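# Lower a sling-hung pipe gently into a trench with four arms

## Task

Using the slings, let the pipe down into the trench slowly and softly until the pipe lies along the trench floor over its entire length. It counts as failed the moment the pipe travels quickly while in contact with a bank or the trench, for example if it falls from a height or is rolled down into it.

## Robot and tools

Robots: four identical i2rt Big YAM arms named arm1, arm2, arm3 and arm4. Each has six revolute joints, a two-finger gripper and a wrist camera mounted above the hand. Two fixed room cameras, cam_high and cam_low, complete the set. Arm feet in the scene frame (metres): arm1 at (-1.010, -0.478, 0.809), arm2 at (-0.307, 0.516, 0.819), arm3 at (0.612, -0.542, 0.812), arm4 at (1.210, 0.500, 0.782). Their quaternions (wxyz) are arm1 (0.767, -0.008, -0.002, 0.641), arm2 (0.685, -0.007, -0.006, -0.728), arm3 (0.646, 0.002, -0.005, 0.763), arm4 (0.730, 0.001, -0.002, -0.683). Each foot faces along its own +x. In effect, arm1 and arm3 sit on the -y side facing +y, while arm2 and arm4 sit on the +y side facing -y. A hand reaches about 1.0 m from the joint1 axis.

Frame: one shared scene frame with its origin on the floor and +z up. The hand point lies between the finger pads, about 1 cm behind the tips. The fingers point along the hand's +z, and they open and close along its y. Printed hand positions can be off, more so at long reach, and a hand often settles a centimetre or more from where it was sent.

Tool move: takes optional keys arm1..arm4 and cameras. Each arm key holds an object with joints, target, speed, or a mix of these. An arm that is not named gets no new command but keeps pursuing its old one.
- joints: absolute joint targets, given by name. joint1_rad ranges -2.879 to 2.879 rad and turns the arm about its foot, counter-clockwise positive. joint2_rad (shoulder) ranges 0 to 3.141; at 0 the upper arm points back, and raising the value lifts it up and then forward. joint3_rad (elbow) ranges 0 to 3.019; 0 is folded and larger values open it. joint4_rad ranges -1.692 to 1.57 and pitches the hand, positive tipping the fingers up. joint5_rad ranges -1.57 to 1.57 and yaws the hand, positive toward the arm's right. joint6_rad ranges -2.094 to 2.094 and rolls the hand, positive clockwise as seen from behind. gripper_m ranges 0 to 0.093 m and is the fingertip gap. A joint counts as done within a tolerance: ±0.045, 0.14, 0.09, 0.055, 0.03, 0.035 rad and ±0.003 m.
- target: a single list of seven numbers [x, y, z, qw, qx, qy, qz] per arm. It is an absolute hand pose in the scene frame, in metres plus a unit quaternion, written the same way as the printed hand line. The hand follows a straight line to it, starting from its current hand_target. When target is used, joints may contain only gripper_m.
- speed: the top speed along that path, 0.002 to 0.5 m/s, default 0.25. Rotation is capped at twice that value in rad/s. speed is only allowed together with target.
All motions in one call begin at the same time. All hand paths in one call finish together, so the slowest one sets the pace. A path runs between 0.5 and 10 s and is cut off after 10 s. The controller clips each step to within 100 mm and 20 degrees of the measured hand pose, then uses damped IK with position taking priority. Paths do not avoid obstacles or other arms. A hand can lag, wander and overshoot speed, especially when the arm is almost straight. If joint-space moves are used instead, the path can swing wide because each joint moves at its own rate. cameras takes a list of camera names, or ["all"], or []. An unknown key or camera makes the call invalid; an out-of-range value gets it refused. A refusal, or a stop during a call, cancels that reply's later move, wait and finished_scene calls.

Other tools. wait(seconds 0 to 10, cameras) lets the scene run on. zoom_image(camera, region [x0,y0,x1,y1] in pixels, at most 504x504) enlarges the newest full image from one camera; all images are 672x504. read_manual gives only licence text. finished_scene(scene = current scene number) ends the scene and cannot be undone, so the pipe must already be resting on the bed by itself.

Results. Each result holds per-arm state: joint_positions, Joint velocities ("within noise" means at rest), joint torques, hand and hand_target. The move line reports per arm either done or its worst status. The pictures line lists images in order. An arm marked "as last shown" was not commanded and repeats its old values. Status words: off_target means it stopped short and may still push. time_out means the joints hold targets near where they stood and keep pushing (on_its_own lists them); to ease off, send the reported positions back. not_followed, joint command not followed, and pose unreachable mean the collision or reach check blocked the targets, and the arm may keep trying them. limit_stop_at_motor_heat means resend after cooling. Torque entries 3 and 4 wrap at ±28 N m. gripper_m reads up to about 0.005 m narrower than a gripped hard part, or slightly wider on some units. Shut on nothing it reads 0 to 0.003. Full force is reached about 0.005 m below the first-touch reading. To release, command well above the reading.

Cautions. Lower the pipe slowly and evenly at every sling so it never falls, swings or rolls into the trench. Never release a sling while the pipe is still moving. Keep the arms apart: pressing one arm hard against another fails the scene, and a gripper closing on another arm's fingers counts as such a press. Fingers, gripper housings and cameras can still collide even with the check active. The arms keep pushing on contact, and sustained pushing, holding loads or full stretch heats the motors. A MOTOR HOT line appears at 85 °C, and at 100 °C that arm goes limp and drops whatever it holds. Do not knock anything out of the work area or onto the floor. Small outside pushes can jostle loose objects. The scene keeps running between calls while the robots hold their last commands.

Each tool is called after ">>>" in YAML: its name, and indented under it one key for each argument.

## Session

>>> move:

Scene clock: 0.00 s.
Joint torques (N m): no reading
Heat: arm1: hottest joint2_rad 30 °C; arm2: hottest gripper 29 °C; arm3: hottest joint2_rad 29 °C; arm4: hottest joint5_rad 29 °C.
Joint velocities: within noise
arm1.joint_positions: joint1_rad=-0.202 joint2_rad=+0.492 joint3_rad=+1.390 joint4_rad=-1.535 joint5_rad=-0.036 joint6_rad=-0.108 gripper_m=+0.09396
arm1.joint_status: not commanded
arm1.hand: x=-0.9651 y=-0.3268 z=+1.3301 quat_wxyz=(-0.380, +0.550, -0.704, -0.239) (m; scene frame)
arm1.hand_target: x=-0.9664 y=-0.3297 z=+1.3388 quat_wxyz=(-0.389, +0.547, -0.700, -0.244) (m; scene frame)
arm1.hand_status: not commanded
arm2.joint_positions: joint1_rad=+0.387 joint2_rad=+0.636 joint3_rad=+1.378 joint4_rad=-1.323 joint5_rad=+0.114 joint6_rad=-0.461 gripper_m=+0.09396
arm2.joint_status: not commanded
arm2.hand: x=-0.2468 y=+0.2878 z=+1.3570 quat_wxyz=(-0.276, -0.358, -0.799, +0.397) (m; scene frame)
arm2.hand_target: x=-0.2475 y=+0.2901 z=+1.3703 quat_wxyz=(-0.286, -0.356, -0.791, +0.407) (m; scene frame)
arm2.hand_status: not commanded
arm3.joint_positions: joint1_rad=-0.388 joint2_rad=+0.448 joint3_rad=+1.397 joint4_rad=-1.348 joint5_rad=-0.092 joint6_rad=-0.006 gripper_m=+0.09396
arm3.joint_status: not commanded
arm3.hand: x=+0.6302 y=-0.3905 z=+1.3846 quat_wxyz=(-0.413, +0.540, -0.630, -0.376) (m; scene frame)
arm3.hand_target: x=+0.6294 y=-0.3939 z=+1.3938 quat_wxyz=(-0.420, +0.536, -0.625, -0.381) (m; scene frame)
arm3.hand_status: not commanded
arm4.joint_positions: joint1_rad=+0.020 joint2_rad=+0.548 joint3_rad=+1.417 joint4_rad=-1.141 joint5_rad=-0.275 joint6_rad=+0.292 gripper_m=+0.09396
arm4.joint_status: not commanded
arm4.hand: x=+1.2711 y=+0.2947 z=+1.3960 quat_wxyz=(-0.559, -0.560, -0.560, +0.246) (m; scene frame)
arm4.hand_target: x=+1.2707 y=+0.2989 z=+1.4091 quat_wxyz=(-0.568, -0.551, -0.556, +0.254) (m; scene frame)
arm4.hand_status: not commanded
pictures: arm1_cam_wrist, arm2_cam_wrist, arm3_cam_wrist, arm4_cam_wrist, cam_high, cam_low

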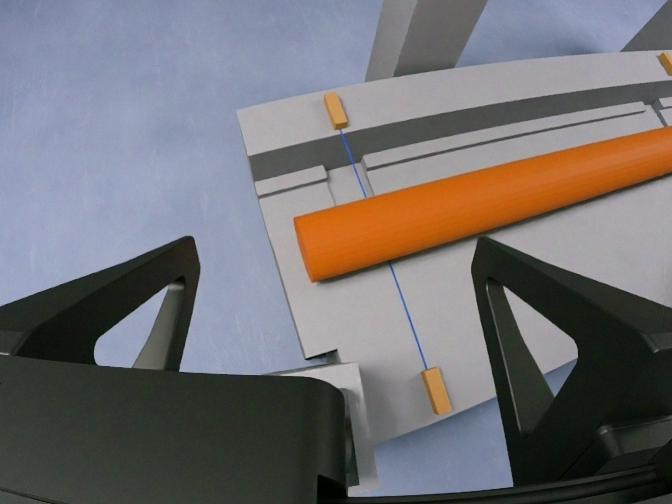

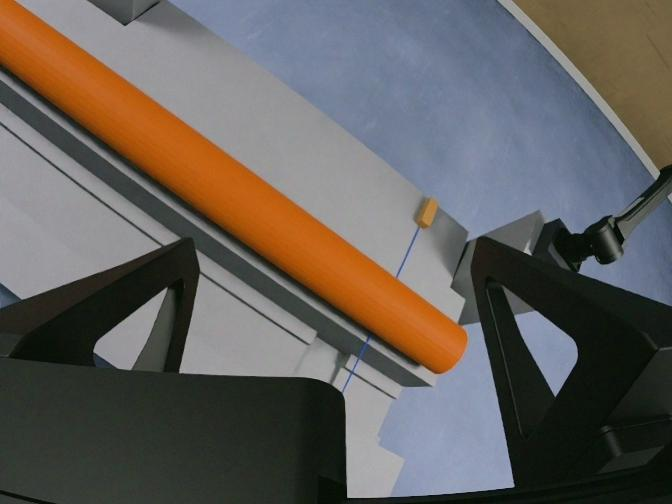

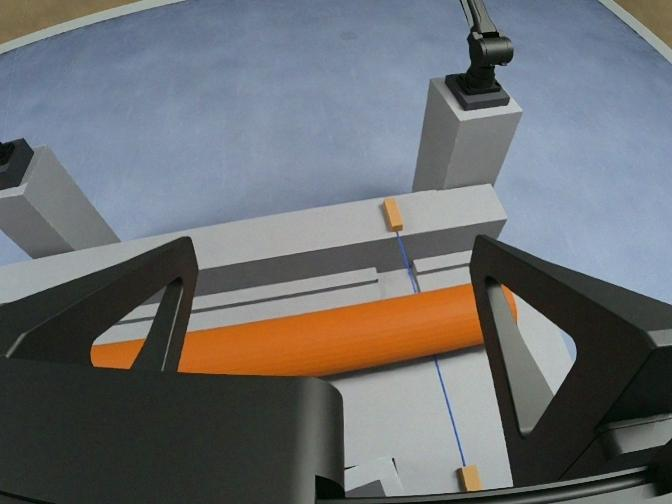

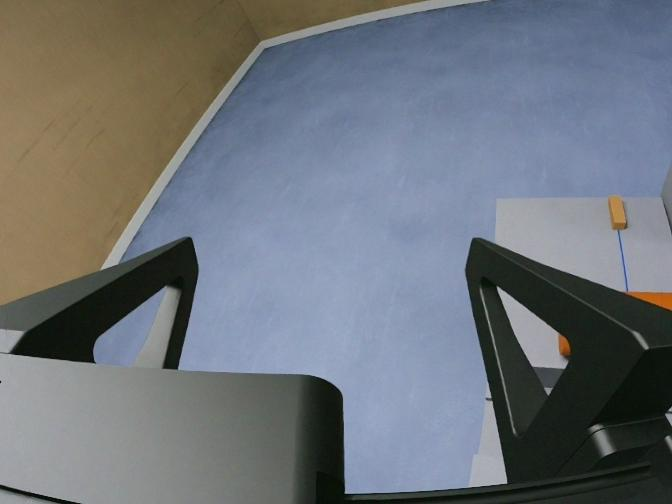

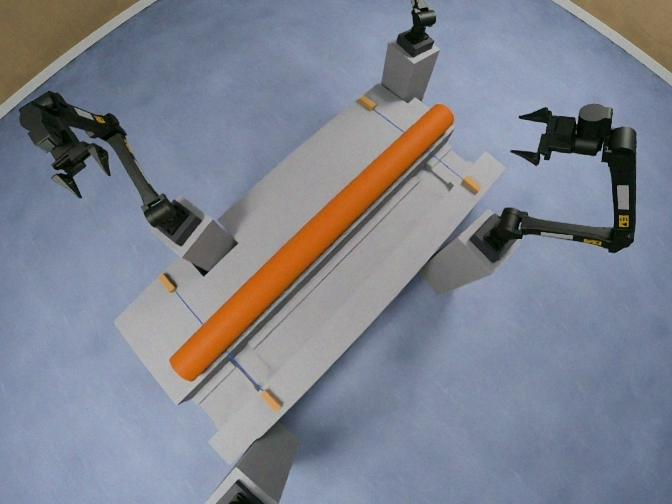

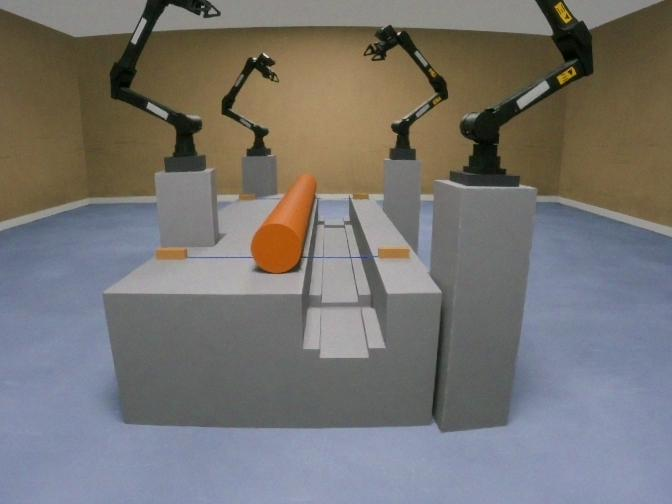

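>>> move:
  arm1: {"target": [-0.67, -0.49, 0.85, 0, 0.7071, -0.7071, 0], "speed": 0.3}
  arm2: {"target": [-0.69, 0.285, 0.85, 0, 0.7071, 0.7071, 0], "speed": 0.3}
  arm3: {"target": [0.89, -0.50, 0.85, 0, 0.7071, -0.7071, 0], "speed": 0.3}
  arm4: {"target": [0.88, 0.283, 0.85, 0, 0.7071, 0.7071, 0], "speed": 0.3}
  cameras: ["arm1_cam_wrist", "arm2_cam_wrist", "arm3_cam_wrist", "arm4_cam_wrist"]

Scene clock: 6.87 s.
Joint torques (N m): arm1=[0.85 -9.99 8.01 0.84 0.04 -0.1] | arm2=[-1.32 -15.56 12.1 -0.29 -0.08 0.18] | arm3=[1.96 -9.47 6.56 0.38 -0.06 0.06] | arm4=[0.67 -12.22 8.28 0.58 0.11 0.05]
Heat: arm1: hottest joint2_rad 30 °C; arm2: hottest joint3_rad 30 °C; arm3: hottest joint2_rad 29 °C; arm4: hottest joint3_rad 29 °C.
move: arm1 done; arm2 off_target; arm3 done; arm4 off_target
Joint velocities: within noise
arm1.joint_positions: joint1_rad=-1.440 joint2_rad=+1.443 joint3_rad=+0.777 joint4_rad=-0.942 joint5_rad=-0.011 joint6_rad=-1.600 gripper_m=+0.09396
arm1.joint_status: not commanded
arm1.hand: x=-0.6791 y=-0.4921 z=+0.8466 quat_wxyz=(+0.007, +0.700, -0.714, -0.009) (m; scene frame)
arm1.hand_target: x=-0.6701 y=-0.4899 z=+0.8501 quat_wxyz=(+0.000, +0.707, -0.707, +0.000) (m; scene frame)
arm1.hand_status: done (0.010 m and 1.7 deg from the pose sent, 0.587 m and 55.0 deg at the start; a joint's target at an end of its range on 16 of 90 steps)
arm2.joint_positions: joint1_rad=-0.951 joint2_rad=+1.720 joint3_rad=+1.034 joint4_rad=-0.962 joint5_rad=+0.012 joint6_rad=-1.028 gripper_m=+0.09396
arm2.joint_status: not commanded
arm2.hand: x=-0.6659 y=+0.2949 z=+0.8316 quat_wxyz=(-0.008, -0.701, -0.713, -0.032) (m; scene frame)
arm2.hand_target: x=-0.6890 y=+0.2857 z=+0.8506 quat_wxyz=(+0.000, -0.707, -0.707, +0.000) (m; scene frame)
arm2.hand_status: off_target (0.032 m and 3.9 deg from the pose sent, 0.673 m and 70.3 deg at the start)
arm3.joint_positions: joint1_rad=-1.585 joint2_rad=+1.287 joint3_rad=+0.628 joint4_rad=-0.939 joint5_rad=+0.006 joint6_rad=-1.416 gripper_m=+0.09396
arm3.joint_status: not commanded
arm3.hand: x=+0.8851 y=-0.5027 z=+0.8466 quat_wxyz=(+0.008, +0.706, -0.709, -0.008) (m; scene frame)
arm3.hand_target: x=+0.8900 y=-0.5000 z=+0.8501 quat_wxyz=(+0.000, +0.707, -0.707, +0.000) (m; scene frame)
arm3.hand_status: done (0.007 m and 1.3 deg from the pose sent, 0.604 m and 68.3 deg at the start; pose on its path clipped on 10 of 90 steps; a joint's target at an end of its range on 6 of 90 steps)
arm4.joint_positions: joint1_rad=-1.057 joint2_rad=+1.528 joint3_rad=+0.944 joint4_rad=-1.038 joint5_rad=+0.002 joint6_rad=-0.976 gripper_m=+0.09396
arm4.joint_status: not commanded
arm4.hand: x=+0.8912 y=+0.2927 z=+0.8369 quat_wxyz=(-0.006, -0.712, -0.701, -0.026) (m; scene frame)
arm4.hand_target: x=+0.8804 y=+0.2833 z=+0.8502 quat_wxyz=(+0.000, -0.707, -0.707, +0.000) (m; scene frame)
arm4.hand_status: off_target (0.020 m and 3.2 deg from the pose sent, 0.672 m and 75.3 deg at the start; a joint's target at an end of its range on 12 of 90 steps)
pictures: arm1_cam_wrist, arm2_cam_wrist, arm3_cam_wrist, arm4_cam_wrist

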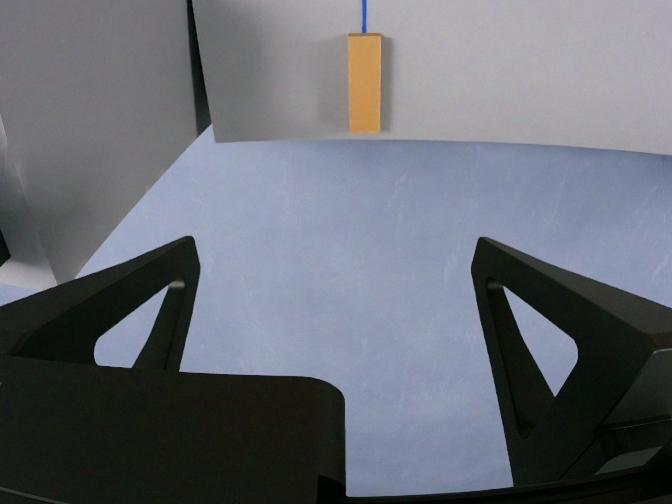

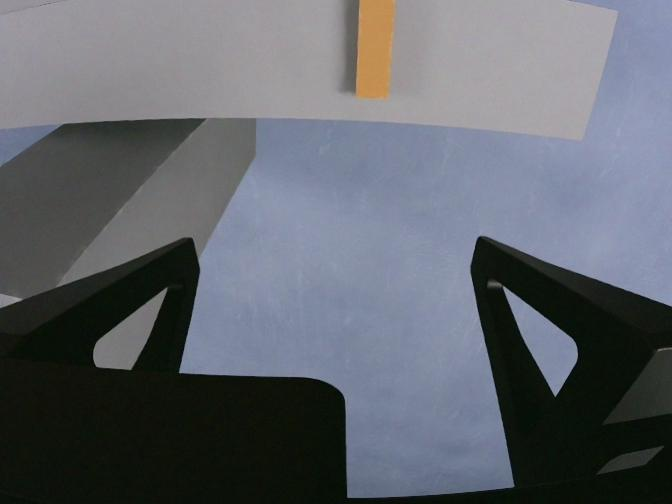

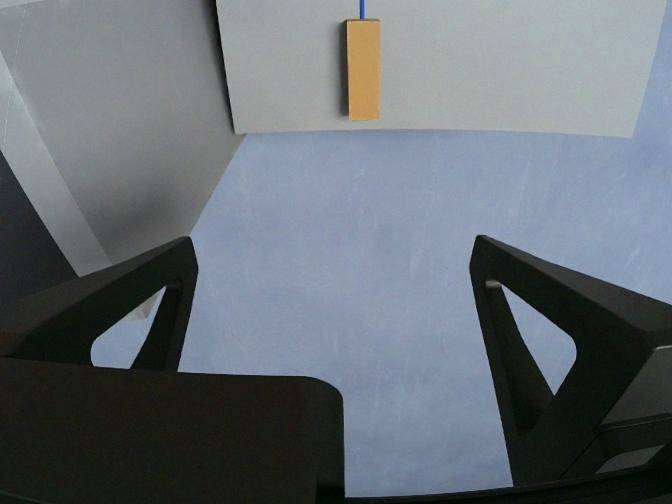

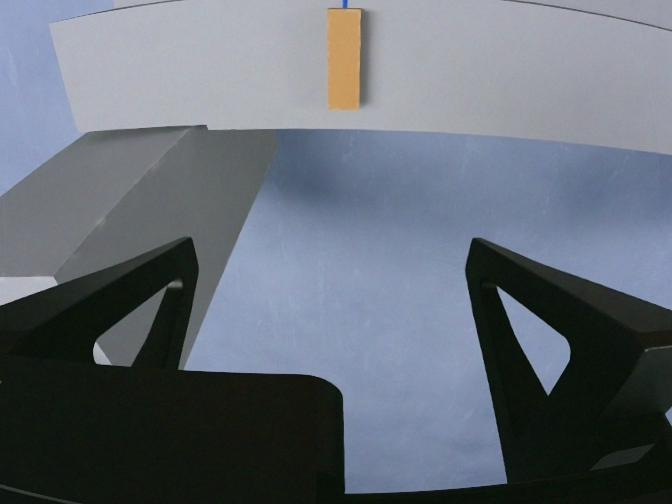

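>>> move:
  arm1: {"target": [-0.648, -0.49, 0.66, 0, 0.7071, -0.7071, 0], "speed": 0.2}
  arm2: {"target": [-0.690, 0.287, 0.66, 0, 0.7071, 0.7071, 0], "speed": 0.2}
  arm3: {"target": [0.915, -0.50, 0.66, 0, 0.7071, -0.7071, 0], "speed": 0.2}
  arm4: {"target": [0.890, 0.288, 0.66, 0, 0.7071, 0.7071, 0], "speed": 0.2}
  cameras: ["arm1_cam_wrist", "arm2_cam_wrist", "arm3_cam_wrist", "arm4_cam_wrist"]

Scene clock: 12.63 s.
Joint torques (N m): arm1=[0.97 -13.33 4.57 0.8 -0.01 -0.02] | arm2=[-1.73 -17.61 5.59 0.06 -0.09 0.11] | arm3=[0.5 -14.1 2.84 0.31 -0.08 -0.07] | arm4=[0.85 -13.45 3.63 0.68 0.1 0.06]
Heat: arm1: hottest joint2_rad 30 °C; arm2: hottest joint3_rad 31 °C; arm3: hottest joint2_rad 29 °C; arm4: hottest joint3_rad 30 °C.
move: arm1 off_target; arm2 off_target; arm3 off_target; arm4 done
Joint velocities: within noise
arm1.joint_positions: joint1_rad=-1.433 joint2_rad=+1.968 joint3_rad=+0.733 joint4_rad=-0.373 joint5_rad=-0.011 joint6_rad=-1.600 gripper_m=+0.09396
arm1.joint_status: not commanded
arm1.hand: x=-0.6606 y=-0.4923 z=+0.6608 quat_wxyz=(+0.007, +0.703, -0.711, -0.009) (m; scene frame)
arm1.hand_target: x=-0.6483 y=-0.4900 z=+0.6603 quat_wxyz=(+0.000, +0.707, -0.707, +0.000) (m; scene frame)
arm1.hand_status: off_target (0.013 m and 1.5 deg from the pose sent, 0.189 m and 1.7 deg at the start)
arm2.joint_positions: joint1_rad=-0.956 joint2_rad=+2.115 joint3_rad=+1.002 joint4_rad=-0.498 joint5_rad=+0.012 joint6_rad=-1.028 gripper_m=+0.09396
arm2.joint_status: not commanded
arm2.hand: x=-0.6782 y=+0.2871 z=+0.6547 quat_wxyz=(-0.004, -0.703, -0.711, -0.015) (m; scene frame)
arm2.hand_target: x=-0.6899 y=+0.2871 z=+0.6601 quat_wxyz=(+0.000, -0.707, -0.707, +0.000) (m; scene frame)
arm2.hand_status: off_target (0.013 m and 1.9 deg from the pose sent, 0.174 m and 3.9 deg at the start)
arm3.joint_positions: joint1_rad=-1.586 joint2_rad=+1.921 joint3_rad=+0.576 joint4_rad=-0.256 joint5_rad=+0.006 joint6_rad=-1.422 gripper_m=+0.09396
arm3.joint_status: not commanded
arm3.hand: x=+0.9032 y=-0.4985 z=+0.6581 quat_wxyz=(+0.009, +0.708, -0.707, -0.009) (m; scene frame)
arm3.hand_target: x=+0.9150 y=-0.5001 z=+0.6602 quat_wxyz=(+0.000, +0.707, -0.707, +0.000) (m; scene frame)
arm3.hand_status: off_target (0.012 m and 1.5 deg from the pose sent, 0.189 m and 1.3 deg at the start)
arm4.joint_positions: joint1_rad=-1.057 joint2_rad=+1.919 joint3_rad=+0.804 joint4_rad=-0.480 joint5_rad=+0.002 joint6_rad=-0.976 gripper_m=+0.09396
arm4.joint_status: not commanded
arm4.hand: x=+0.8942 y=+0.2937 z=+0.6558 quat_wxyz=(-0.004, -0.712, -0.702, -0.013) (m; scene frame)
arm4.hand_target: x=+0.8899 y=+0.2880 z=+0.6601 quat_wxyz=(+0.000, -0.707, -0.707, +0.000) (m; scene frame)
arm4.hand_status: done (0.008 m and 1.8 deg from the pose sent, 0.177 m and 3.2 deg at the start)
pictures: arm1_cam_wrist, arm2_cam_wrist, arm3_cam_wrist, arm4_cam_wrist

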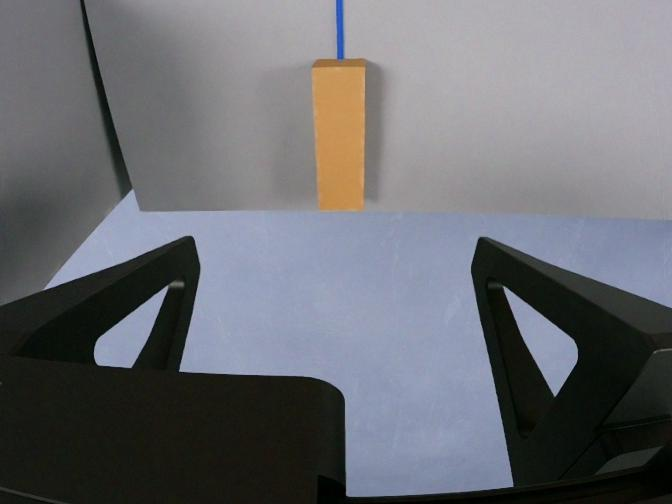

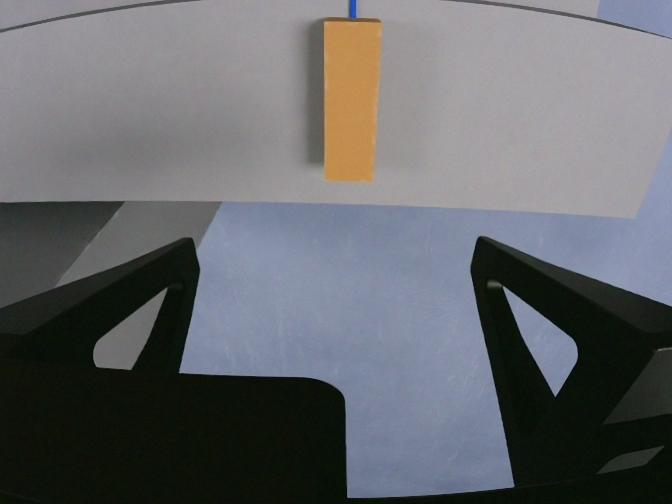

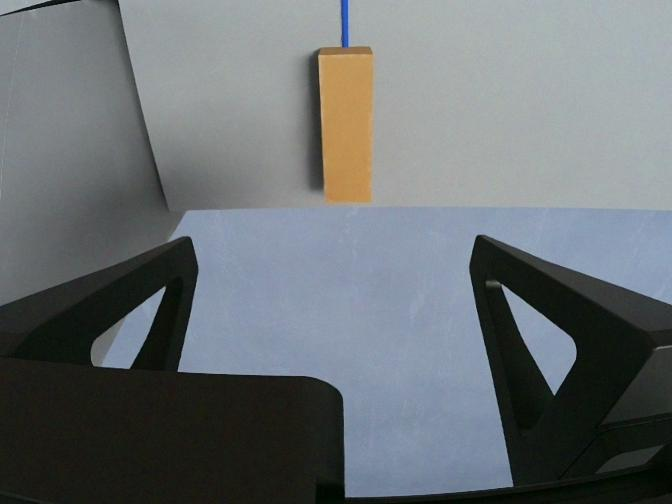

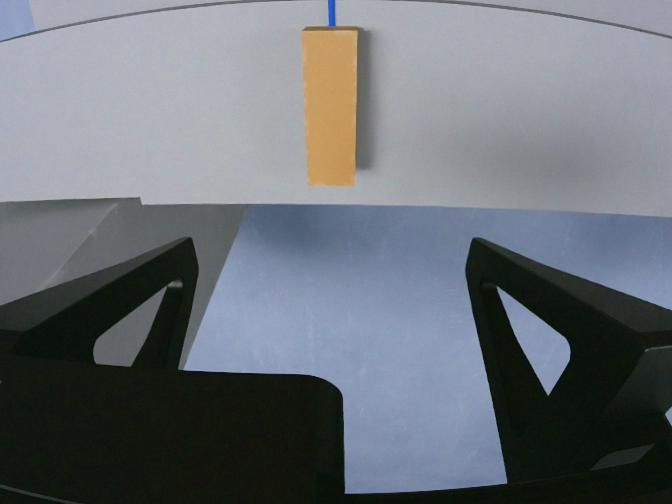

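>>> move:
  arm1: {"target": [-0.650, -0.49, 0.515, 0, 0.7071, -0.7071, 0], "speed": 0.16}
  arm2: {"target": [-0.698, 0.287, 0.515, 0, 0.7071, 0.7071, 0], "speed": 0.16}
  arm3: {"target": [0.916, -0.50, 0.515, 0, 0.7071, -0.7071, 0], "speed": 0.16}
  arm4: {"target": [0.890, 0.288, 0.515, 0, 0.7071, 0.7071, 0], "speed": 0.16}
  cameras: ["arm1_cam_wrist", "arm2_cam_wrist", "arm3_cam_wrist", "arm4_cam_wrist"]

Scene clock: 19.57 s.
Joint torques (N m): arm1=[1.08 -15.03 0.9 0.94 0 0] | arm2=[-1.49 -18.73 4.16 0.02 -0.09 0.05] | arm3=[0.5 -16.32 -0.68 0.35 -0.1 -0.07] | arm4=[0.73 -14.92 1.94 0.65 0.11 0.04]
Heat: arm1: hottest joint2_rad 30 °C; arm2: hottest joint3_rad 31 °C; arm3: hottest joint2_rad 29 °C; arm4: hottest joint3_rad 30 °C.
move: arm1 done; arm2 off_target; arm3 done; arm4 off_target
Joint velocities: within noise
arm1.joint_positions: joint1_rad=-1.430 joint2_rad=+2.404 joint3_rad=+0.867 joint4_rad=-0.048 joint5_rad=-0.011 joint6_rad=-1.600 gripper_m=+0.09396
arm1.joint_status: not commanded
arm1.hand: x=-0.6496 y=-0.4927 z=+0.5211 quat_wxyz=(-0.001, +0.704, -0.710, -0.001) (m; scene frame)
arm1.hand_target: x=-0.6500 y=-0.4900 z=+0.5152 quat_wxyz=(+0.000, +0.707, -0.707, +0.000) (m; scene frame)
arm1.hand_status: done (0.007 m and 0.5 deg from the pose sent, 0.146 m and 1.4 deg at the start)
arm2.joint_positions: joint1_rad=-0.970 joint2_rad=+2.488 joint3_rad=+1.132 joint4_rad=-0.261 joint5_rad=+0.013 joint6_rad=-1.037 gripper_m=+0.09396
arm2.joint_status: not commanded
arm2.hand: x=-0.6809 y=+0.2903 z=+0.5119 quat_wxyz=(-0.005, -0.705, -0.709, -0.017) (m; scene frame)
arm2.hand_target: x=-0.6977 y=+0.2872 z=+0.5153 quat_wxyz=(+0.000, -0.707, -0.707, +0.000) (m; scene frame)
arm2.hand_status: off_target (0.018 m and 2.1 deg from the pose sent, 0.141 m and 1.9 deg at the start)
arm3.joint_positions: joint1_rad=-1.590 joint2_rad=+2.424 joint3_rad=+0.737 joint4_rad=+0.107 joint5_rad=+0.006 joint6_rad=-1.427 gripper_m=+0.09396
arm3.joint_status: not commanded
arm3.hand: x=+0.9147 y=-0.4966 z=+0.5162 quat_wxyz=(+0.001, +0.708, -0.706, -0.003) (m; scene frame)
arm3.hand_target: x=+0.9161 y=-0.5000 z=+0.5150 quat_wxyz=(+0.000, +0.707, -0.707, +0.000) (m; scene frame)
arm3.hand_status: done (0.004 m and 0.4 deg from the pose sent, 0.144 m and 1.5 deg at the start)
arm4.joint_positions: joint1_rad=-1.057 joint2_rad=+2.338 joint3_rad=+0.884 joint4_rad=-0.147 joint5_rad=+0.002 joint6_rad=-0.976 gripper_m=+0.09396
arm4.joint_status: not commanded
arm4.hand: x=+0.9004 y=+0.2970 z=+0.5118 quat_wxyz=(-0.004, -0.712, -0.702, -0.016) (m; scene frame)
arm4.hand_target: x=+0.8901 y=+0.2881 z=+0.5152 quat_wxyz=(+0.000, -0.707, -0.707, +0.000) (m; scene frame)
arm4.hand_status: off_target (0.014 m and 2.1 deg from the pose sent, 0.141 m and 1.8 deg at the start)
pictures: arm1_cam_wrist, arm2_cam_wrist, arm3_cam_wrist, arm4_cam_wrist

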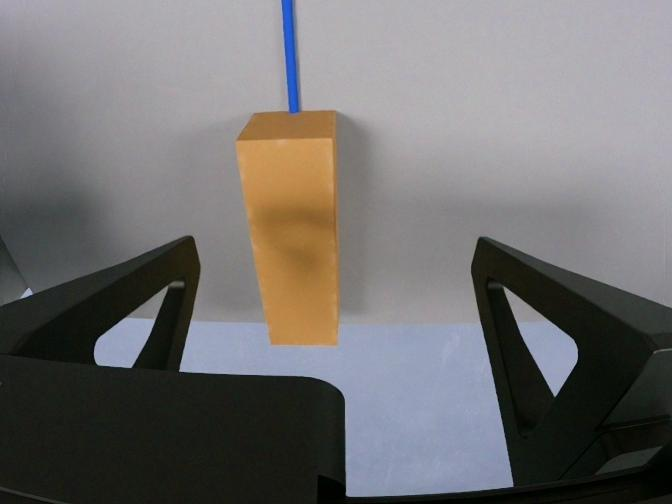

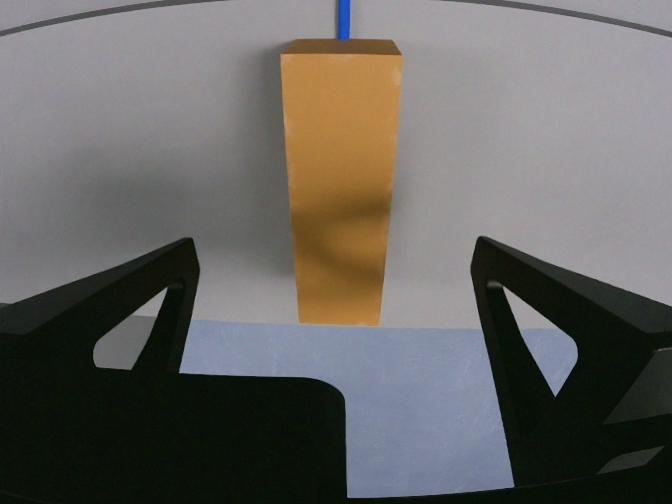

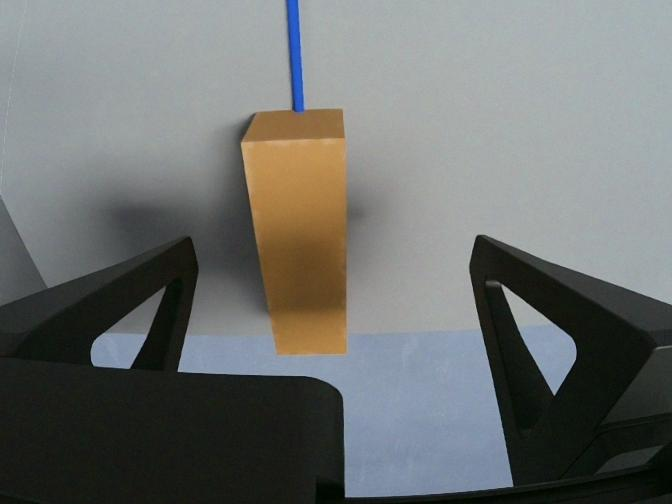

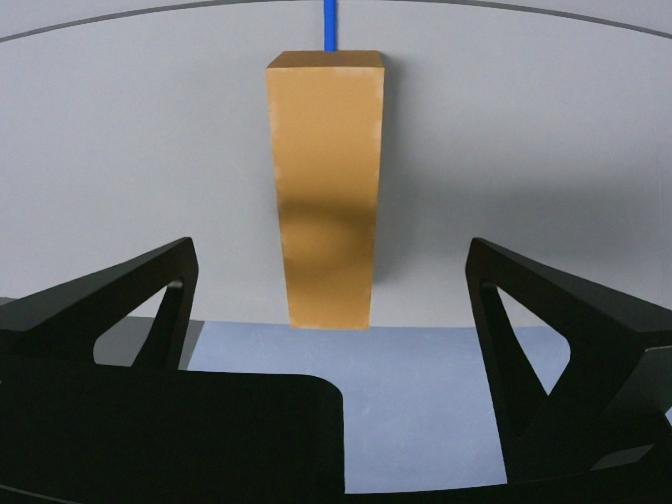

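>>> move:
  arm1: {"target": [-0.666, -0.494, 0.465, 0, 0.7071, -0.7071, 0], "speed": 0.12}
  arm2: {"target": [-0.700, 0.286, 0.480, 0, 0.7071, 0.7071, 0], "speed": 0.12}
  arm3: {"target": [0.902, -0.505, 0.476, 0, 0.7071, -0.7071, 0], "speed": 0.12}
  arm4: {"target": [0.893, 0.286, 0.485, 0, 0.7071, 0.7071, 0], "speed": 0.12}
  cameras: ["arm1_cam_wrist", "arm2_cam_wrist", "arm3_cam_wrist", "arm4_cam_wrist"]

Scene clock: 29.70 s.
Joint torques (N m): arm1=[-0.32 -14.15 -0.05 1.07 0.03 -0.09] | arm2=[-1.61 -18.73 3.81 0.08 -0.09 0.06] | arm3=[0.38 -16.09 -1.29 0.42 -0.09 -0.06] | arm4=[1.03 -14.62 1.58 0.68 0.1 0.13]
Heat: arm1: hottest joint2_rad 31 °C; arm2: hottest joint2_rad 31 °C; arm3: hottest joint2_rad 30 °C; arm4: hottest joint3_rad 29 °C.
move: arm1 done; arm2 off_target; arm3 done; arm4 off_target
Joint velocities: within noise
arm1.joint_positions: joint1_rad=-1.430 joint2_rad=+2.554 joint3_rad=+0.907 joint4_rad=+0.063 joint5_rad=-0.011 joint6_rad=-1.601 gripper_m=+0.09396
arm1.joint_status: not commanded
arm1.hand: x=-0.6635 y=-0.4926 z=+0.4709 quat_wxyz=(-0.001, +0.705, -0.709, +0.000) (m; scene frame)
arm1.hand_target: x=-0.6659 y=-0.4940 z=+0.4651 quat_wxyz=(+0.000, +0.707, -0.707, +0.000) (m; scene frame)
arm1.hand_status: done (0.007 m and 0.4 deg from the pose sent, 0.058 m and 0.5 deg at the start)
arm2.joint_positions: joint1_rad=-0.971 joint2_rad=+2.575 joint3_rad=+1.189 joint4_rad=-0.227 joint5_rad=+0.013 joint6_rad=-1.038 gripper_m=+0.09396
arm2.joint_status: not commanded
arm2.hand: x=-0.6846 y=+0.2882 z=+0.4791 quat_wxyz=(-0.004, -0.705, -0.709, -0.015) (m; scene frame)
arm2.hand_target: x=-0.6999 y=+0.2862 z=+0.4804 quat_wxyz=(+0.000, -0.707, -0.707, +0.000) (m; scene frame)
arm2.hand_status: off_target (0.016 m and 1.8 deg from the pose sent, 0.037 m and 2.1 deg at the start)
arm3.joint_positions: joint1_rad=-1.602 joint2_rad=+2.555 joint3_rad=+0.766 joint4_rad=+0.207 joint5_rad=+0.006 joint6_rad=-1.438 gripper_m=+0.09396
arm3.joint_status: not commanded
arm3.hand: x=+0.9001 y=-0.5019 z=+0.4778 quat_wxyz=(+0.002, +0.708, -0.707, -0.003) (m; scene frame)
arm3.hand_target: x=+0.9019 y=-0.5050 z=+0.4761 quat_wxyz=(+0.000, +0.707, -0.707, +0.000) (m; scene frame)
arm3.hand_status: done (0.004 m and 0.4 deg from the pose sent, 0.043 m and 0.4 deg at the start)
arm4.joint_positions: joint1_rad=-1.054 joint2_rad=+2.420 joint3_rad=+0.918 joint4_rad=-0.095 joint5_rad=+0.002 joint6_rad=-0.976 gripper_m=+0.09396
arm4.joint_status: not commanded
arm4.hand: x=+0.9007 y=+0.2955 z=+0.4841 quat_wxyz=(-0.004, -0.711, -0.703, -0.013) (m; scene frame)
arm4.hand_target: x=+0.8931 y=+0.2859 z=+0.4852 quat_wxyz=(+0.000, -0.707, -0.707, +0.000) (m; scene frame)
arm4.hand_status: off_target (0.012 m and 1.7 deg from the pose sent, 0.030 m and 2.1 deg at the start)
pictures: arm1_cam_wrist, arm2_cam_wrist, arm3_cam_wrist, arm4_cam_wrist

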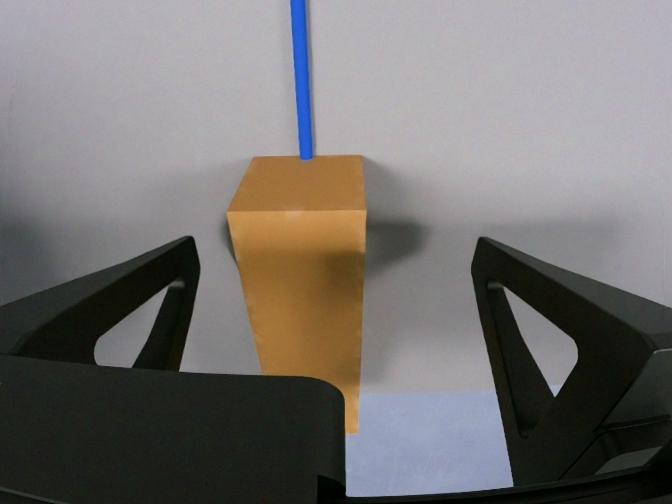

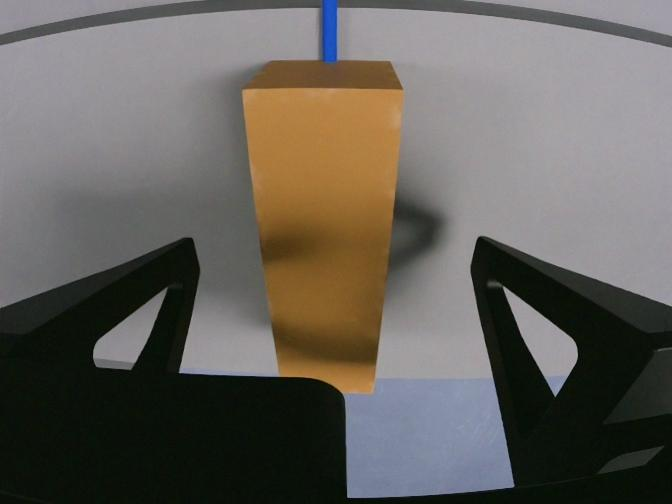

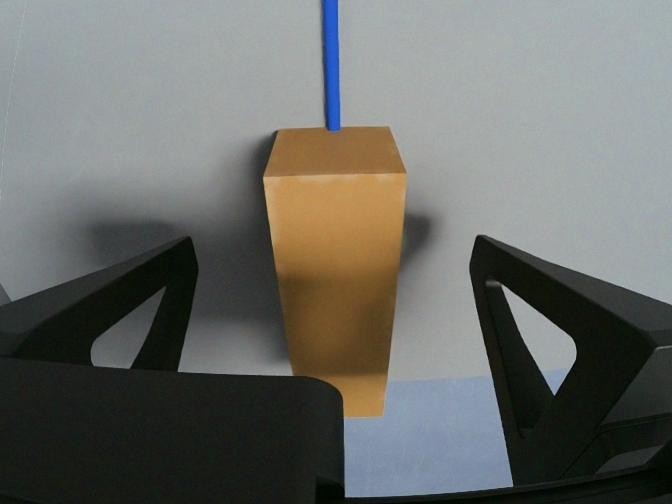

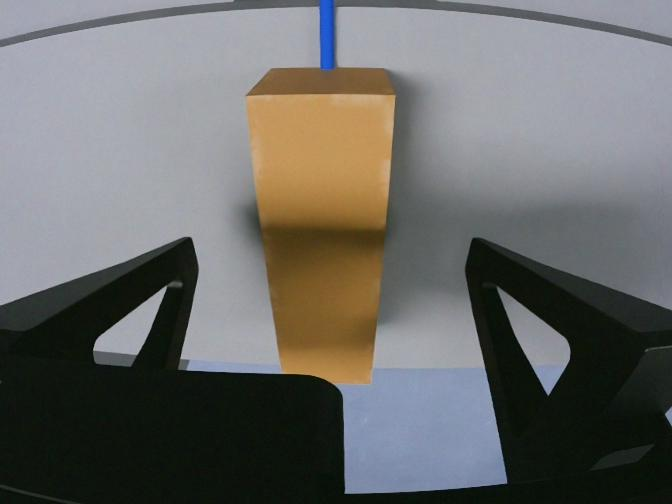

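>>> move:
  arm1: {"target": [-0.677, -0.508, 0.466, 0, 0.7071, -0.7071, 0], "speed": 0.08, "joints": {"gripper_m": 0.06}}
  arm2: {"target": [-0.698, 0.286, 0.480, 0, 0.7071, 0.7071, 0], "speed": 0.08, "joints": {"gripper_m": 0.06}}
  arm3: {"target": [0.903, -0.511, 0.476, 0, 0.7071, -0.7071, 0], "speed": 0.08, "joints": {"gripper_m": 0.06}}
  arm4: {"target": [0.896, 0.286, 0.485, 0, 0.7071, 0.7071, 0], "speed": 0.08, "joints": {"gripper_m": 0.06}}
  cameras: ["arm1_cam_wrist", "arm2_cam_wrist", "arm3_cam_wrist", "arm4_cam_wrist"]

Scene clock: 48.27 s.
Joint torques (N m): arm1=[-0.91 -14.39 -0.83 1.03 0.02 -0.08] | arm2=[-1.49 -18.73 3.38 0.08 -0.1 0.09] | arm3=[0.67 -16.15 -1.24 0.32 -0.09 -0.08] | arm4=[1.14 -14.74 1.11 0.7 0.09 0.18]
Heat: arm1: hottest joint2_rad 31 °C; arm2: hottest joint2_rad 32 °C; arm3: hottest joint2_rad 31 °C; arm4: hottest joint3_rad 29 °C.
move: arm1 off_target; arm2 off_target; arm3 done; arm4 done
Joint velocities: within noise
arm1.joint_positions: joint1_rad=-1.471 joint2_rad=+2.554 joint3_rad=+0.891 joint4_rad=+0.088 joint5_rad=-0.010 joint6_rad=-1.644 gripper_m=+0.06010
arm1.joint_status: all done
arm1.hand: x=-0.6681 y=-0.5066 z=+0.4715 quat_wxyz=(-0.004, +0.705, -0.709, +0.003) (m; scene frame)
arm1.hand_target: x=-0.6771 y=-0.5079 z=+0.4663 quat_wxyz=(+0.000, +0.707, -0.707, +0.000) (m; scene frame)
arm1.hand_status: off_target (0.011 m and 0.7 deg from the pose sent, 0.021 m and 0.4 deg at the start)
arm2.joint_positions: joint1_rad=-0.971 joint2_rad=+2.575 joint3_rad=+1.189 joint4_rad=-0.222 joint5_rad=+0.013 joint6_rad=-1.039 gripper_m=+0.06007
arm2.joint_status: all done
arm2.hand: x=-0.6855 y=+0.2876 z=+0.4790 quat_wxyz=(-0.004, -0.705, -0.709, -0.013) (m; scene frame)
arm2.hand_target: x=-0.6980 y=+0.2861 z=+0.4803 quat_wxyz=(+0.000, -0.707, -0.707, +0.000) (m; scene frame)
arm2.hand_status: off_target (0.013 m and 1.6 deg from the pose sent, 0.014 m and 1.9 deg at the start)
arm3.joint_positions: joint1_rad=-1.624 joint2_rad=+2.555 joint3_rad=+0.766 joint4_rad=+0.208 joint5_rad=+0.006 joint6_rad=-1.459 gripper_m=+0.06011
arm3.joint_status: all done
arm3.hand: x=+0.9010 y=-0.5082 z=+0.4778 quat_wxyz=(+0.001, +0.707, -0.707, -0.003) (m; scene frame)
arm3.hand_target: x=+0.9029 y=-0.5110 z=+0.4761 quat_wxyz=(+0.000, +0.707, -0.707, +0.000) (m; scene frame)
arm3.hand_status: done (0.004 m and 0.4 deg from the pose sent, 0.010 m and 0.4 deg at the start)
arm4.joint_positions: joint1_rad=-1.050 joint2_rad=+2.420 joint3_rad=+0.918 joint4_rad=-0.089 joint5_rad=+0.002 joint6_rad=-0.976 gripper_m=+0.06012
arm4.joint_status: all done
arm4.hand: x=+0.9003 y=+0.2934 z=+0.4840 quat_wxyz=(-0.003, -0.710, -0.704, -0.010) (m; scene frame)
arm4.hand_target: x=+0.8960 y=+0.2859 z=+0.4851 quat_wxyz=(+0.000, -0.707, -0.707, +0.000) (m; scene frame)
arm4.hand_status: done (0.009 m and 1.3 deg from the pose sent, 0.011 m and 1.8 deg at the start)
pictures: arm1_cam_wrist, arm2_cam_wrist, arm3_cam_wrist, arm4_cam_wrist

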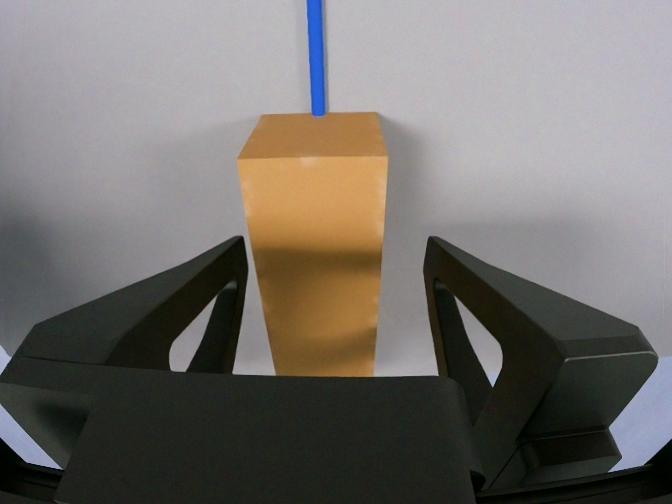

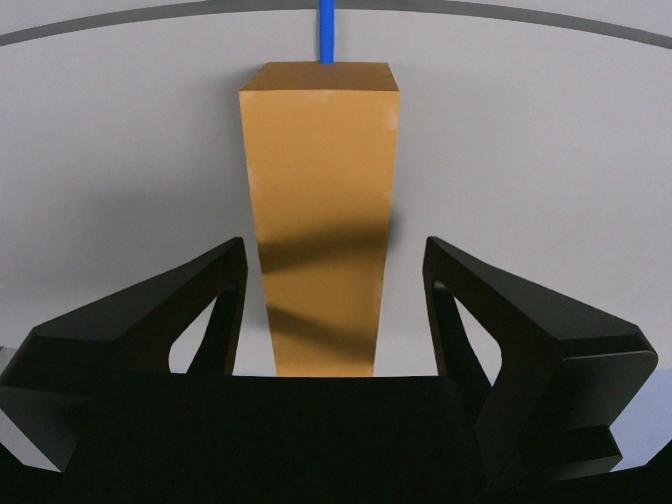

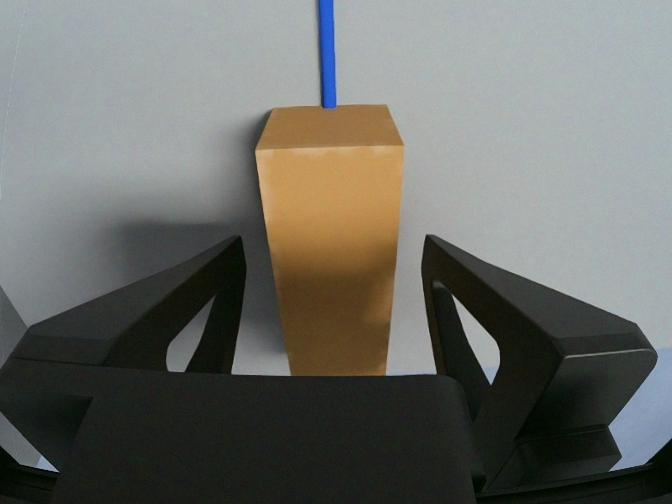

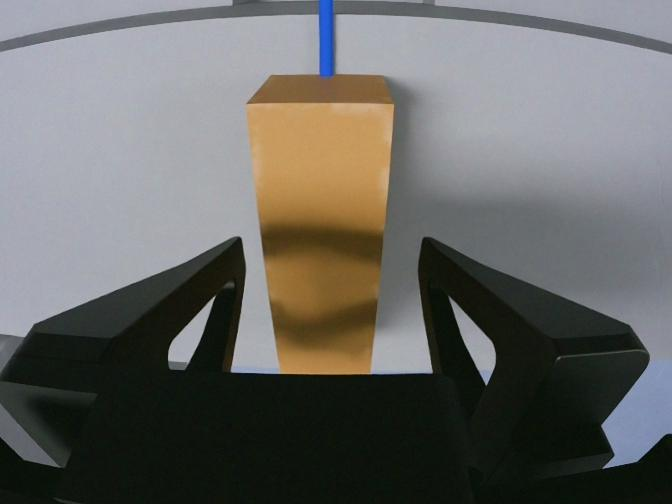

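>>> move:
  arm1: {"target": [-0.683, -0.508, 0.466, 0, 0.7071, -0.7071, 0], "speed": 0.05, "joints": {"gripper_m": 0.045}}
  arm2: {"target": [-0.693, 0.286, 0.480, 0, 0.7071, 0.7071, 0], "speed": 0.05, "joints": {"gripper_m": 0.045}}
  arm3: {"joints": {"gripper_m": 0.045}}
  arm4: {"target": [0.900, 0.286, 0.485, 0, 0.7071, 0.7071, 0], "speed": 0.05, "joints": {"gripper_m": 0.045}}
  cameras: []

>>> move:
  arm1: {"joints": {"gripper_m": 0.02}}
  arm2: {"joints": {"gripper_m": 0.02}}
  arm3: {"joints": {"gripper_m": 0.02}}
  arm4: {"joints": {"gripper_m": 0.02}}
  cameras: ["all"]

Scene clock: 54.07 s.
Joint torques (N m): arm1=[-0.97 -14.56 -1.33 0.87 -0.02 -0.12] | arm2=[-1.03 -18.84 2.29 0.28 -0.11 0.15] | arm3=[0.56 -16.15 -1.24 0.32 -0.09 -0.05] | arm4=[1.08 -14.74 0.44 0.68 0.1 0.25]
Heat: arm1: hottest joint2_rad 31 °C; arm2: hottest joint2_rad 32 °C; arm3: hottest joint2_rad 31 °C; arm4: hottest joint3_rad 29 °C.
move: arm1 off_target; arm2 done; arm3 done; arm4 done
Joint velocities: within noise
arm1.joint_positions: joint1_rad=-1.471 joint2_rad=+2.554 joint3_rad=+0.878 joint4_rad=+0.105 joint5_rad=-0.010 joint6_rad=-1.646 gripper_m=+0.04510
arm1.joint_status: all done
arm1.hand: x=-0.6720 y=-0.5062 z=+0.4719 quat_wxyz=(-0.005, +0.706, -0.708, +0.005) (m; scene frame)
arm1.hand_target: x=-0.6831 y=-0.5079 z=+0.4663 quat_wxyz=(+0.000, +0.707, -0.707, +0.000) (m; scene frame)
arm1.hand_status: off_target (0.013 m and 0.8 deg from the pose sent, 0.016 m and 0.7 deg at the start)
arm2.joint_positions: joint1_rad=-0.971 joint2_rad=+2.575 joint3_rad=+1.189 joint4_rad=-0.217 joint5_rad=+0.013 joint6_rad=-1.039 gripper_m=+0.04507
arm2.joint_status: all done
arm2.hand: x=-0.6865 y=+0.2870 z=+0.4790 quat_wxyz=(-0.003, -0.705, -0.709, -0.011) (m; scene frame)
arm2.hand_target: x=-0.6931 y=+0.2860 z=+0.4801 quat_wxyz=(+0.000, -0.707, -0.707, +0.000) (m; scene frame)
arm2.hand_status: done (0.007 m and 1.3 deg from the pose sent, 0.008 m and 1.6 deg at the start)
arm3.joint_positions: joint1_rad=-1.624 joint2_rad=+2.555 joint3_rad=+0.766 joint4_rad=+0.208 joint5_rad=+0.006 joint6_rad=-1.460 gripper_m=+0.04511
arm3.joint_status: all done
arm3.hand: x=+0.9010 y=-0.5082 z=+0.4778 quat_wxyz=(+0.001, +0.708, -0.707, -0.003) (m; scene frame)
arm3.hand_target: x=+0.9029 y=-0.5110 z=+0.4761 quat_wxyz=(+0.000, +0.707, -0.707, +0.000) (m; scene frame)
arm3.hand_status: not commanded
arm4.joint_positions: joint1_rad=-1.044 joint2_rad=+2.420 joint3_rad=+0.918 joint4_rad=-0.081 joint5_rad=+0.002 joint6_rad=-0.976 gripper_m=+0.04513
arm4.joint_status: all done
arm4.hand: x=+0.9000 y=+0.2904 z=+0.4840 quat_wxyz=(-0.002, -0.708, -0.707, -0.007) (m; scene frame)
arm4.hand_target: x=+0.9000 y=+0.2859 z=+0.4850 quat_wxyz=(+0.000, -0.707, -0.707, +0.000) (m; scene frame)
arm4.hand_status: done (0.004 m and 0.8 deg from the pose sent, 0.008 m and 1.3 deg at the start)
pictures: none
No camera images: "cameras" was empty.

Scene clock: 54.57 s.
Joint torques (N m): arm1=[-1.2 -13.63 -1.07 0.83 -0.06 -0.1] | arm2=[-0.97 -18.9 2.3 0.14 -0.11 0.14] | arm3=[0.44 -16.09 -1.22 0.31 -0.09 -0.06] | arm4=[1.08 -14.62 0.46 0.69 0.09 0.25]
Heat: arm1: hottest joint2_rad 31 °C; arm2: hottest joint2_rad 32 °C; arm3: hottest joint2_rad 31 °C; arm4: hottest joint3_rad 29 °C.
move: arm1 off_target; arm2 off_target; arm3 off_target; arm4 off_target
Joint velocities: within noise
arm1.joint_positions: joint1_rad=-1.471 joint2_rad=+2.554 joint3_rad=+0.878 joint4_rad=+0.105 joint5_rad=-0.010 joint6_rad=-1.647 gripper_m=+0.03381
arm1.joint_status: gripper_m off_target (ended at +0.03384, target +0.02000)
arm1.hand: x=-0.6720 y=-0.5062 z=+0.4719 quat_wxyz=(-0.006, +0.706, -0.708, +0.005) (m; scene frame)
arm1.hand_target: x=-0.6831 y=-0.5079 z=+0.4663 quat_wxyz=(+0.000, +0.707, -0.707, +0.000) (m; scene frame)
arm1.hand_status: not commanded
arm2.joint_positions: joint1_rad=-0.971 joint2_rad=+2.575 joint3_rad=+1.189 joint4_rad=-0.214 joint5_rad=+0.013 joint6_rad=-1.039 gripper_m=+0.03429
arm2.joint_status: gripper_m off_target (ended at +0.03432, target +0.02000)
arm2.hand: x=-0.6873 y=+0.2866 z=+0.4790 quat_wxyz=(-0.003, -0.705, -0.709, -0.009) (m; scene frame)
arm2.hand_target: x=-0.6931 y=+0.2861 z=+0.4801 quat_wxyz=(+0.000, -0.707, -0.707, +0.000) (m; scene frame)
arm2.hand_status: not commanded
arm3.joint_positions: joint1_rad=-1.624 joint2_rad=+2.555 joint3_rad=+0.766 joint4_rad=+0.208 joint5_rad=+0.007 joint6_rad=-1.460 gripper_m=+0.03439
arm3.joint_status: gripper_m off_target (ended at +0.03441, target +0.02000)
arm3.hand: x=+0.9011 y=-0.5082 z=+0.4778 quat_wxyz=(+0.001, +0.708, -0.706, -0.003) (m; scene frame)
arm3.hand_target: x=+0.9030 y=-0.5110 z=+0.4761 quat_wxyz=(+0.000, +0.707, -0.707, +0.000) (m; scene frame)
arm3.hand_status: not commanded
arm4.joint_positions: joint1_rad=-1.043 joint2_rad=+2.420 joint3_rad=+0.918 joint4_rad=-0.080 joint5_rad=+0.002 joint6_rad=-0.976 gripper_m=+0.03407
arm4.joint_status: gripper_m off_target (ended at +0.03410, target +0.02000)
arm4.hand: x=+0.9001 y=+0.2901 z=+0.4840 quat_wxyz=(-0.002, -0.707, -0.707, -0.006) (m; scene frame)
arm4.hand_target: x=+0.8999 y=+0.2860 z=+0.4850 quat_wxyz=(+0.000, -0.707, -0.707, +0.000) (m; scene frame)
arm4.hand_status: not commanded
pictures: arm1_cam_wrist, arm2_cam_wrist, arm3_cam_wrist, arm4_cam_wrist, cam_high, cam_low

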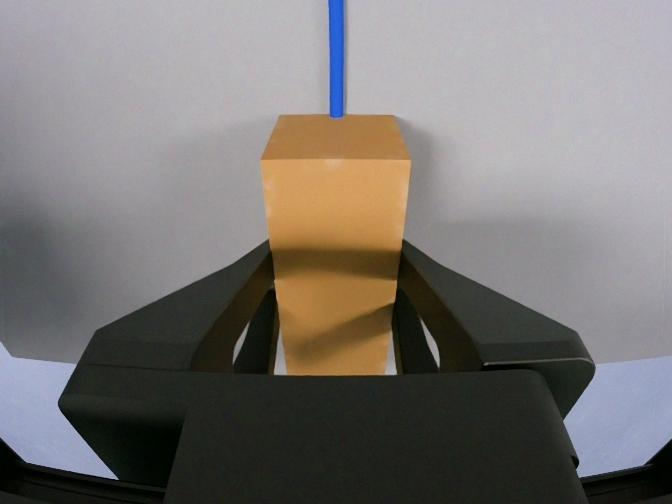

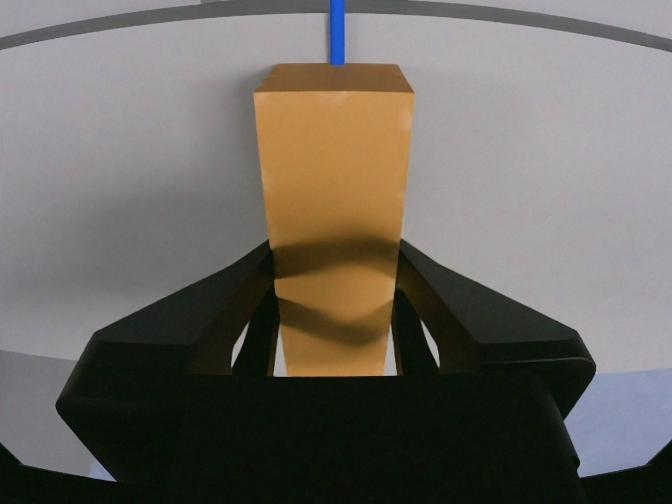

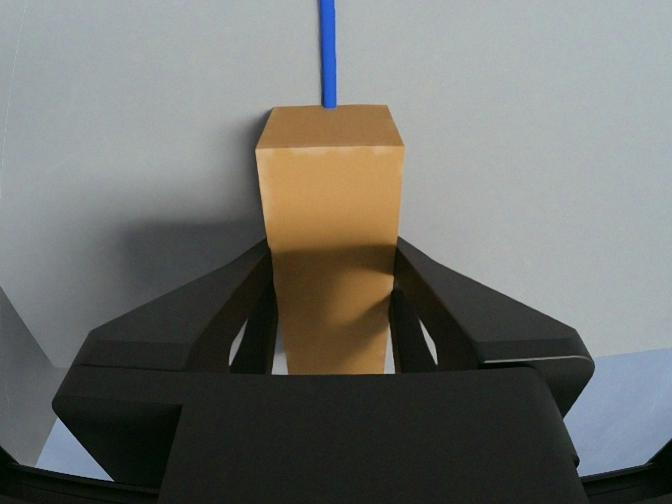

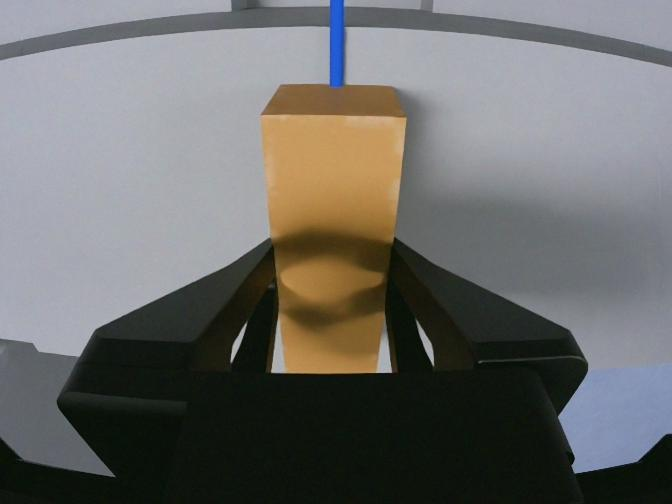

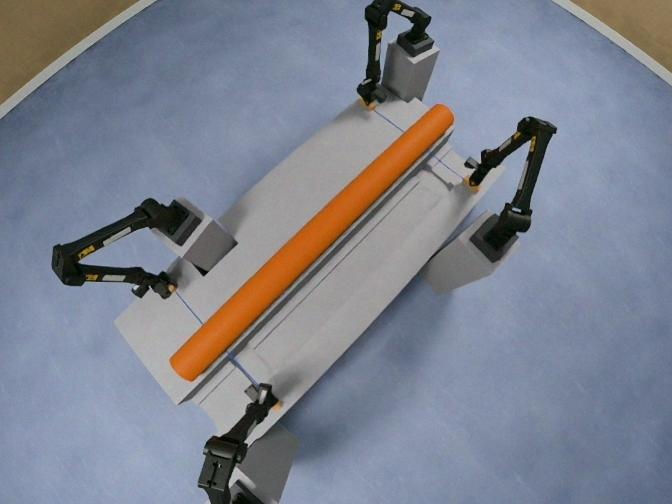

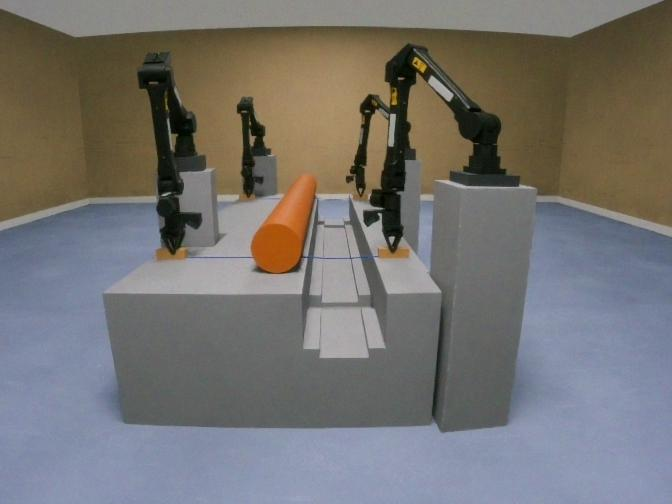

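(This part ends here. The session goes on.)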